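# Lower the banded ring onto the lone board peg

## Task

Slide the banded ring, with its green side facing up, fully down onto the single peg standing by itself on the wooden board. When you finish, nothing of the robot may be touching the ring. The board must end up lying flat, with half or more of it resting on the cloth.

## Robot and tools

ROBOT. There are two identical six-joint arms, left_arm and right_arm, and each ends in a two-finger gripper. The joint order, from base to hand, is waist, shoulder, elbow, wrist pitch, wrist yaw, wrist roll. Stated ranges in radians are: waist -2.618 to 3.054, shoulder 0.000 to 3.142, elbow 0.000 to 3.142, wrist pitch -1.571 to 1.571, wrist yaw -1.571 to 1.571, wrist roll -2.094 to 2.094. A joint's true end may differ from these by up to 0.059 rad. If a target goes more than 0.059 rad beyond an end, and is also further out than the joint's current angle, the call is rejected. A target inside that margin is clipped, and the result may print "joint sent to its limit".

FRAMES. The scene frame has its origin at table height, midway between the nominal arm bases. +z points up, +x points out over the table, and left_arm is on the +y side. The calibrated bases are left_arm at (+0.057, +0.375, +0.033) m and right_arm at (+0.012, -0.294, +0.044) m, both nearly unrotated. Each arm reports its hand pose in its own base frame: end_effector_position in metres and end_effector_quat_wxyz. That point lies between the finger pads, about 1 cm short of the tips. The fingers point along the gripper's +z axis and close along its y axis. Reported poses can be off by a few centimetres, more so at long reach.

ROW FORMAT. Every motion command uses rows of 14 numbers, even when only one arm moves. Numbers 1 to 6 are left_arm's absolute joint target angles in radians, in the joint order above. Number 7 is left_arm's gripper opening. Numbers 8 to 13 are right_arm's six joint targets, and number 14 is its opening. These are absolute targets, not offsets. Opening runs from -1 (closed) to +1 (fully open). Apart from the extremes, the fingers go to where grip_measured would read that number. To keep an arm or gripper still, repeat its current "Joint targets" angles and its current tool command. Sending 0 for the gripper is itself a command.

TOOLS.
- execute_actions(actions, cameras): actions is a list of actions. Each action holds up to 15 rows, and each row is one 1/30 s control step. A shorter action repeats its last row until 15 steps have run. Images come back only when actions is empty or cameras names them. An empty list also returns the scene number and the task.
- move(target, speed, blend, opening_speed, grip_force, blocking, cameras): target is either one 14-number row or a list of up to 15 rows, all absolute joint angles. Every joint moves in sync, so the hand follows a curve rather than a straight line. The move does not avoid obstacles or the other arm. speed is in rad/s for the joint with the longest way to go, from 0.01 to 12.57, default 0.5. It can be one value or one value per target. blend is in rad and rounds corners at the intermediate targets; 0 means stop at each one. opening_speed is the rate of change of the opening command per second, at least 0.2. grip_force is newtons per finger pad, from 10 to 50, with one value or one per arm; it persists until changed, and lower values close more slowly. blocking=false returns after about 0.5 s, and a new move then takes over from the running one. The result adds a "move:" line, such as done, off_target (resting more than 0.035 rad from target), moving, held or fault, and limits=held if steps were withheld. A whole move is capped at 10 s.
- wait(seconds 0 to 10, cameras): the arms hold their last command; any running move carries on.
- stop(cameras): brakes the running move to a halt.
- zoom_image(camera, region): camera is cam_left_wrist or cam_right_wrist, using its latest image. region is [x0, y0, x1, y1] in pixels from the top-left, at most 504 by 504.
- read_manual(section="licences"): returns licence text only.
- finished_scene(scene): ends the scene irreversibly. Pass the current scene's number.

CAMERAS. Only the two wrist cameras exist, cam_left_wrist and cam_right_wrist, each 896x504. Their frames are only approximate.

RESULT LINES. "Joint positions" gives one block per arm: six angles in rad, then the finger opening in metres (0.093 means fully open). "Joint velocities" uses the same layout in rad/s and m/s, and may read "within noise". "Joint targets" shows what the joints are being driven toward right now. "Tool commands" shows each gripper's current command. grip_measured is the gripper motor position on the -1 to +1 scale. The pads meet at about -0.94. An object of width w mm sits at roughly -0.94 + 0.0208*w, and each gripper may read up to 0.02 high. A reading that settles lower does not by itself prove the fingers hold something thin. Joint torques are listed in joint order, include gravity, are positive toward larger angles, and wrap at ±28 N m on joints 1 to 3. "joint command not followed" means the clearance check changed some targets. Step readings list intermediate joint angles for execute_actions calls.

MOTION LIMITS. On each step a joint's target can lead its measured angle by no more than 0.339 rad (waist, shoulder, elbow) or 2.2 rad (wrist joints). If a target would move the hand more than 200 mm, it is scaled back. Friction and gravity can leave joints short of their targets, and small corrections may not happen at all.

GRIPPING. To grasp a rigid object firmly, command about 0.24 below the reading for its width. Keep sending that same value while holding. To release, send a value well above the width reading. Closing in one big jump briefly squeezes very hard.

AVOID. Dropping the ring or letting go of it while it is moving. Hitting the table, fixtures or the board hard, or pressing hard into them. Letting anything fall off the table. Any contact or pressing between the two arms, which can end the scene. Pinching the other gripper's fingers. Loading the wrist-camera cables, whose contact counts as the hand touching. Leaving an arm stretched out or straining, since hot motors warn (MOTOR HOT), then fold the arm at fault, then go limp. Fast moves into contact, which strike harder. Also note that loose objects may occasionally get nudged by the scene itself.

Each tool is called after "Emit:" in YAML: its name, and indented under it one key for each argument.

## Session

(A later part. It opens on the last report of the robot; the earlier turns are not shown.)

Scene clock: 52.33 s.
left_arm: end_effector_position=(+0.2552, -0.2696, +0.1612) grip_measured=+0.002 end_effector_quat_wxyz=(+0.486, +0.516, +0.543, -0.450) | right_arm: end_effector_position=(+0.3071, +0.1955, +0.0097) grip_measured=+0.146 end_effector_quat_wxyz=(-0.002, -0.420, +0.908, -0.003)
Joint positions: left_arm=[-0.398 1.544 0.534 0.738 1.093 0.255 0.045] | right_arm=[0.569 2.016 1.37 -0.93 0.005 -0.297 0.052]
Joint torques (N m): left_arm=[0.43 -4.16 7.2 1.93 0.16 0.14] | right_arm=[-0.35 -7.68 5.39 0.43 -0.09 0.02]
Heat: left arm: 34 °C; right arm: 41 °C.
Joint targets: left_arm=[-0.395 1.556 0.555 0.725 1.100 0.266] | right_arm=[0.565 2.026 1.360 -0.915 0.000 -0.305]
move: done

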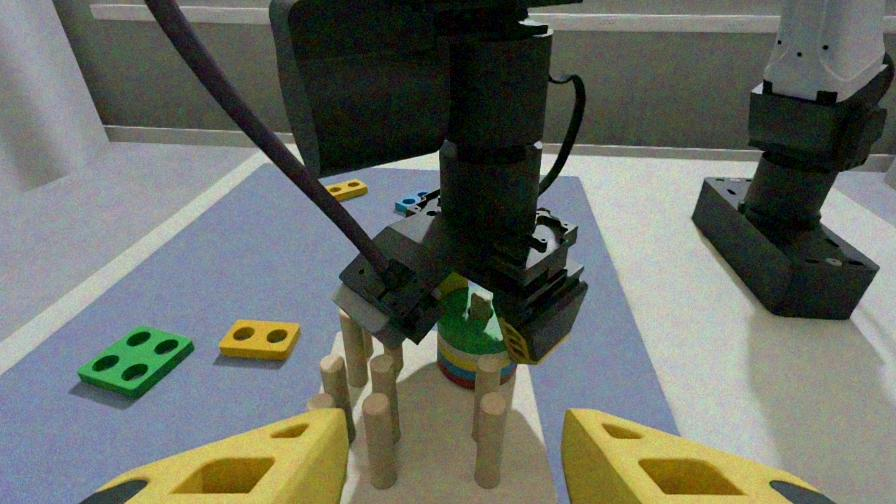

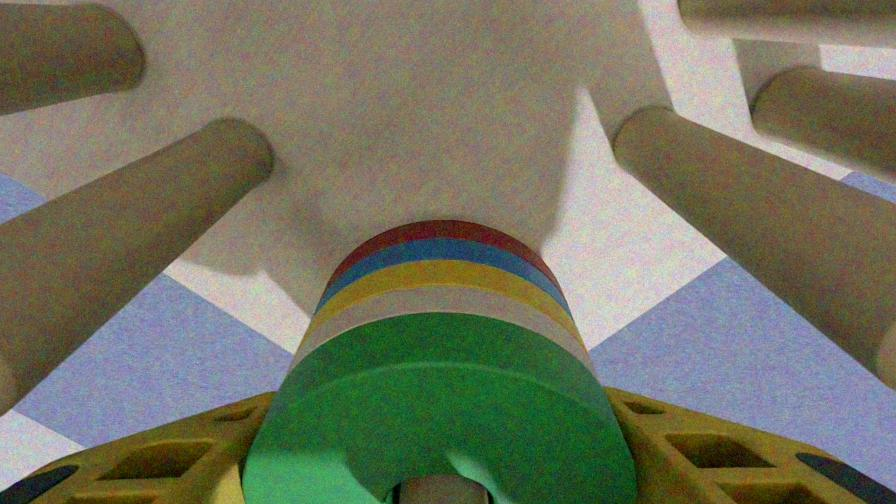

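Emit:
move:
  target: [-0.395, 1.556, 0.555, 0.725, 1.1, 0.266, 0, 0.5645, 2.0339, 1.3512, -0.9, 0, -0.305, 0.02]
  speed: 0.06
  cameras: ["cam_left_wrist"]

Emit:
zoom_image:
  camera: "cam_left_wrist"
  region: [390, 220, 590, 420]

Scene clock: 53.60 s.
left_arm: end_effector_position=(+0.2552, -0.2696, +0.1612) grip_measured=+0.002 end_effector_quat_wxyz=(+0.486, +0.516, +0.543, -0.450) | right_arm: end_effector_position=(+0.3067, +0.1952, +0.0046) grip_measured=+0.146 end_effector_quat_wxyz=(-0.004, -0.420, +0.908, -0.003)
Joint positions: left_arm=[-0.398 1.544 0.534 0.738 1.093 0.255 0.045] | right_arm=[0.569 2.024 1.36 -0.915 0.005 -0.297 0.052]
Joint torques (N m): left_arm=[0.65 -3.99 7.13 1.99 0.13 0.19] | right_arm=[-0.34 -7.75 5.38 0.41 -0.09 0.02]
Heat: left arm: 34 °C; right arm: 41 °C.
Joint targets: left_arm=[-0.395 1.556 0.555 0.725 1.100 0.266] | right_arm=[0.565 2.034 1.351 -0.900 0.000 -0.305]
move: done
Images, in order (width x height): cam_left_wrist 896x504.

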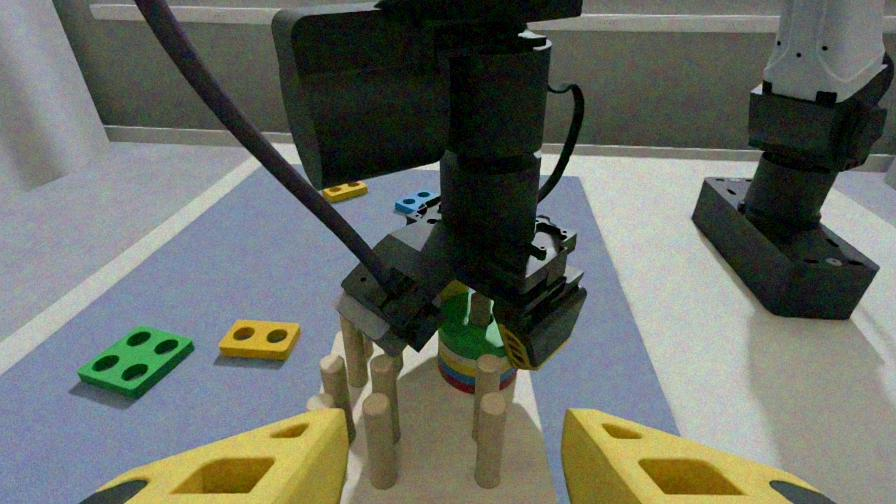

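Scaled by 2.520 from the camera's 896x504 image, which has a finer 1280x720 frame.

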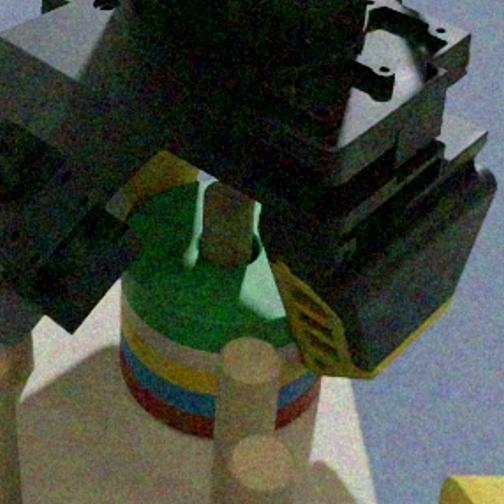

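Emit:
move:
  target: [-0.395, 1.556, 0.555, 0.725, 1.1, 0.266, 0, 0.5645, 2.0394, 1.3446, -0.8867, 0, -0.305, 0.02]
  speed: 0.05
  cameras: ["cam_left_wrist"]

Emit:
zoom_image:
  camera: "cam_left_wrist"
  region: [390, 220, 590, 420]

Scene clock: 54.70 s.
left_arm: end_effector_position=(+0.2552, -0.2696, +0.1612) grip_measured=+0.002 end_effector_quat_wxyz=(+0.486, +0.516, +0.543, -0.450) | right_arm: end_effector_position=(+0.3076, +0.1958, +0.0031) grip_measured=+0.146 end_effector_quat_wxyz=(-0.001, -0.420, +0.908, -0.003)
Joint positions: left_arm=[-0.398 1.544 0.534 0.738 1.093 0.255 0.045] | right_arm=[0.569 2.026 1.356 -0.903 0.005 -0.297 0.052]
Joint torques (N m): left_arm=[0.43 -4 7.34 1.92 0.18 0.18] | right_arm=[-0.38 -7.41 5.19 0.47 -0.09 0.02]
Heat: left arm: 34 °C; right arm: 41 °C.
Joint targets: left_arm=[-0.395 1.556 0.555 0.725 1.100 0.266] | right_arm=[0.565 2.039 1.345 -0.887 0.000 -0.305]
move: done
Images, in order (width x height): cam_left_wrist 896x504.

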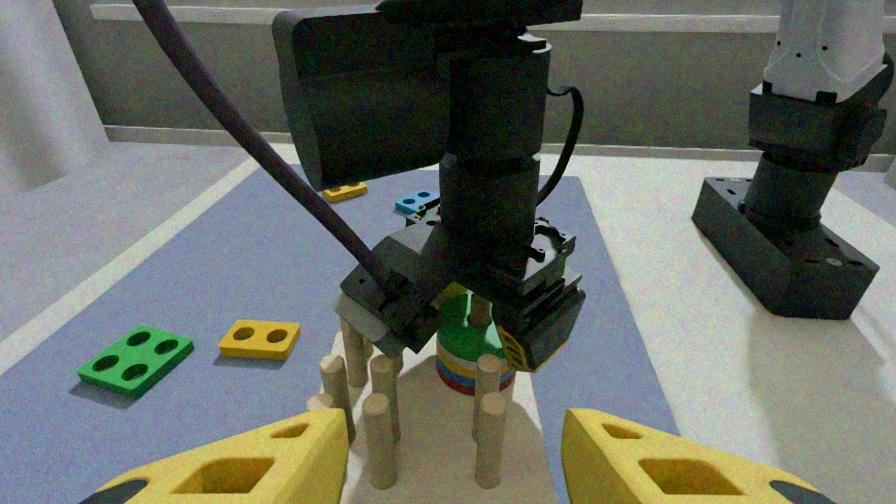

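Scaled by 2.520 from the camera's 896x504 image, which has a finer 1280x720 frame.

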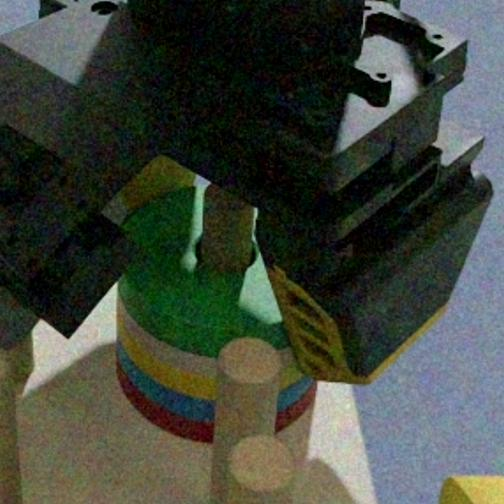

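Emit:
move:
  target:
    - [-0.395, 1.556, 0.555, 0.725, 1.1, 0.266, 0, 0.5645, 2.0394, 1.3446, -0.8867, 0, -0.305, 0.62]
    - [-0.395, 1.556, 0.555, 0.725, 1.1, 0.266, 0, 0.5645, 2.036, 1.386, -0.908, 0, -0.305, 0.62]
    - [-0.395, 1.556, 0.555, 0.725, 1.1, 0.266, 0, 0.5645, 2.036, 1.552, -1.13, 0, -0.305, 0.62]
    - [-0.395, 1.556, 0.555, 0.725, 1.1, 0.266, 0, 0.5645, 2.03, 1.696, -1.301, 0, -0.305, 0.62]
  speed: [0.3, 0.2, 0.25, 0.5]
  blend: [0, 0, 0.03, 0]
  opening_speed: 0.8
  cameras: ["all"]

Emit:
zoom_image:
  camera: "cam_left_wrist"
  region: [390, 220, 590, 420]

Scene clock: 59.67 s.
left_arm: end_effector_position=(+0.2552, -0.2696, +0.1612) grip_measured=+0.002 end_effector_quat_wxyz=(+0.486, +0.516, +0.543, -0.450) | right_arm: end_effector_position=(+0.3081, +0.1961, +0.0779) grip_measured=+0.619 end_effector_quat_wxyz=(-0.043, -0.420, +0.907, -0.008)
Joint positions: left_arm=[-0.398 1.544 0.534 0.738 1.093 0.255 0.045] | right_arm=[0.569 2.027 1.663 -1.295 0.005 -0.297 0.075]
Joint torques (N m): left_arm=[0.55 -4.03 7.17 1.95 0.13 0.15] | right_arm=[-0.31 -8.5 9.68 0.07 -0.09 0.03]
Heat: left arm: 34 °C; right arm: 41 °C.
Joint targets: left_arm=[-0.395 1.556 0.555 0.725 1.100 0.266] | right_arm=[0.565 2.030 1.696 -1.301 0.000 -0.305]
move: done

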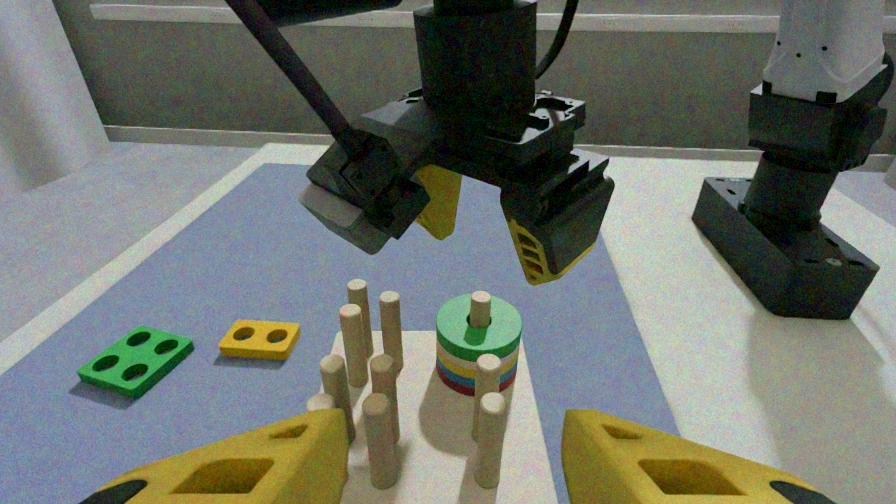

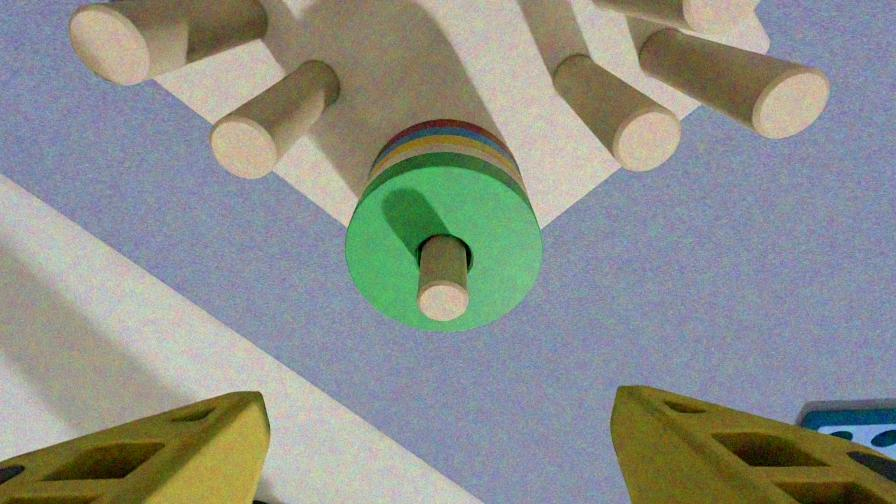

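Scaled by 2.520 from the camera's 896x504 image, which has a finer 1280x720 frame.

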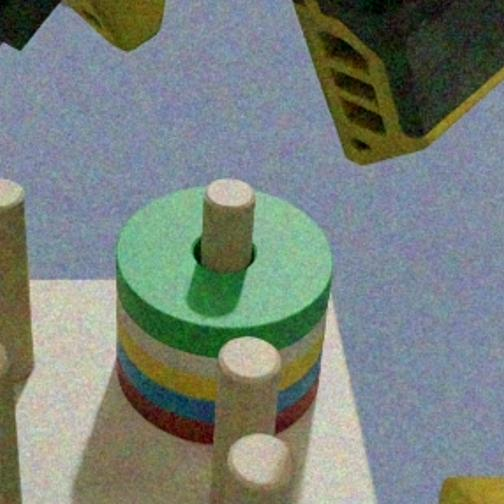

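Emit:
finished_scene:
  scene: 2

The scene is finished: the task was done.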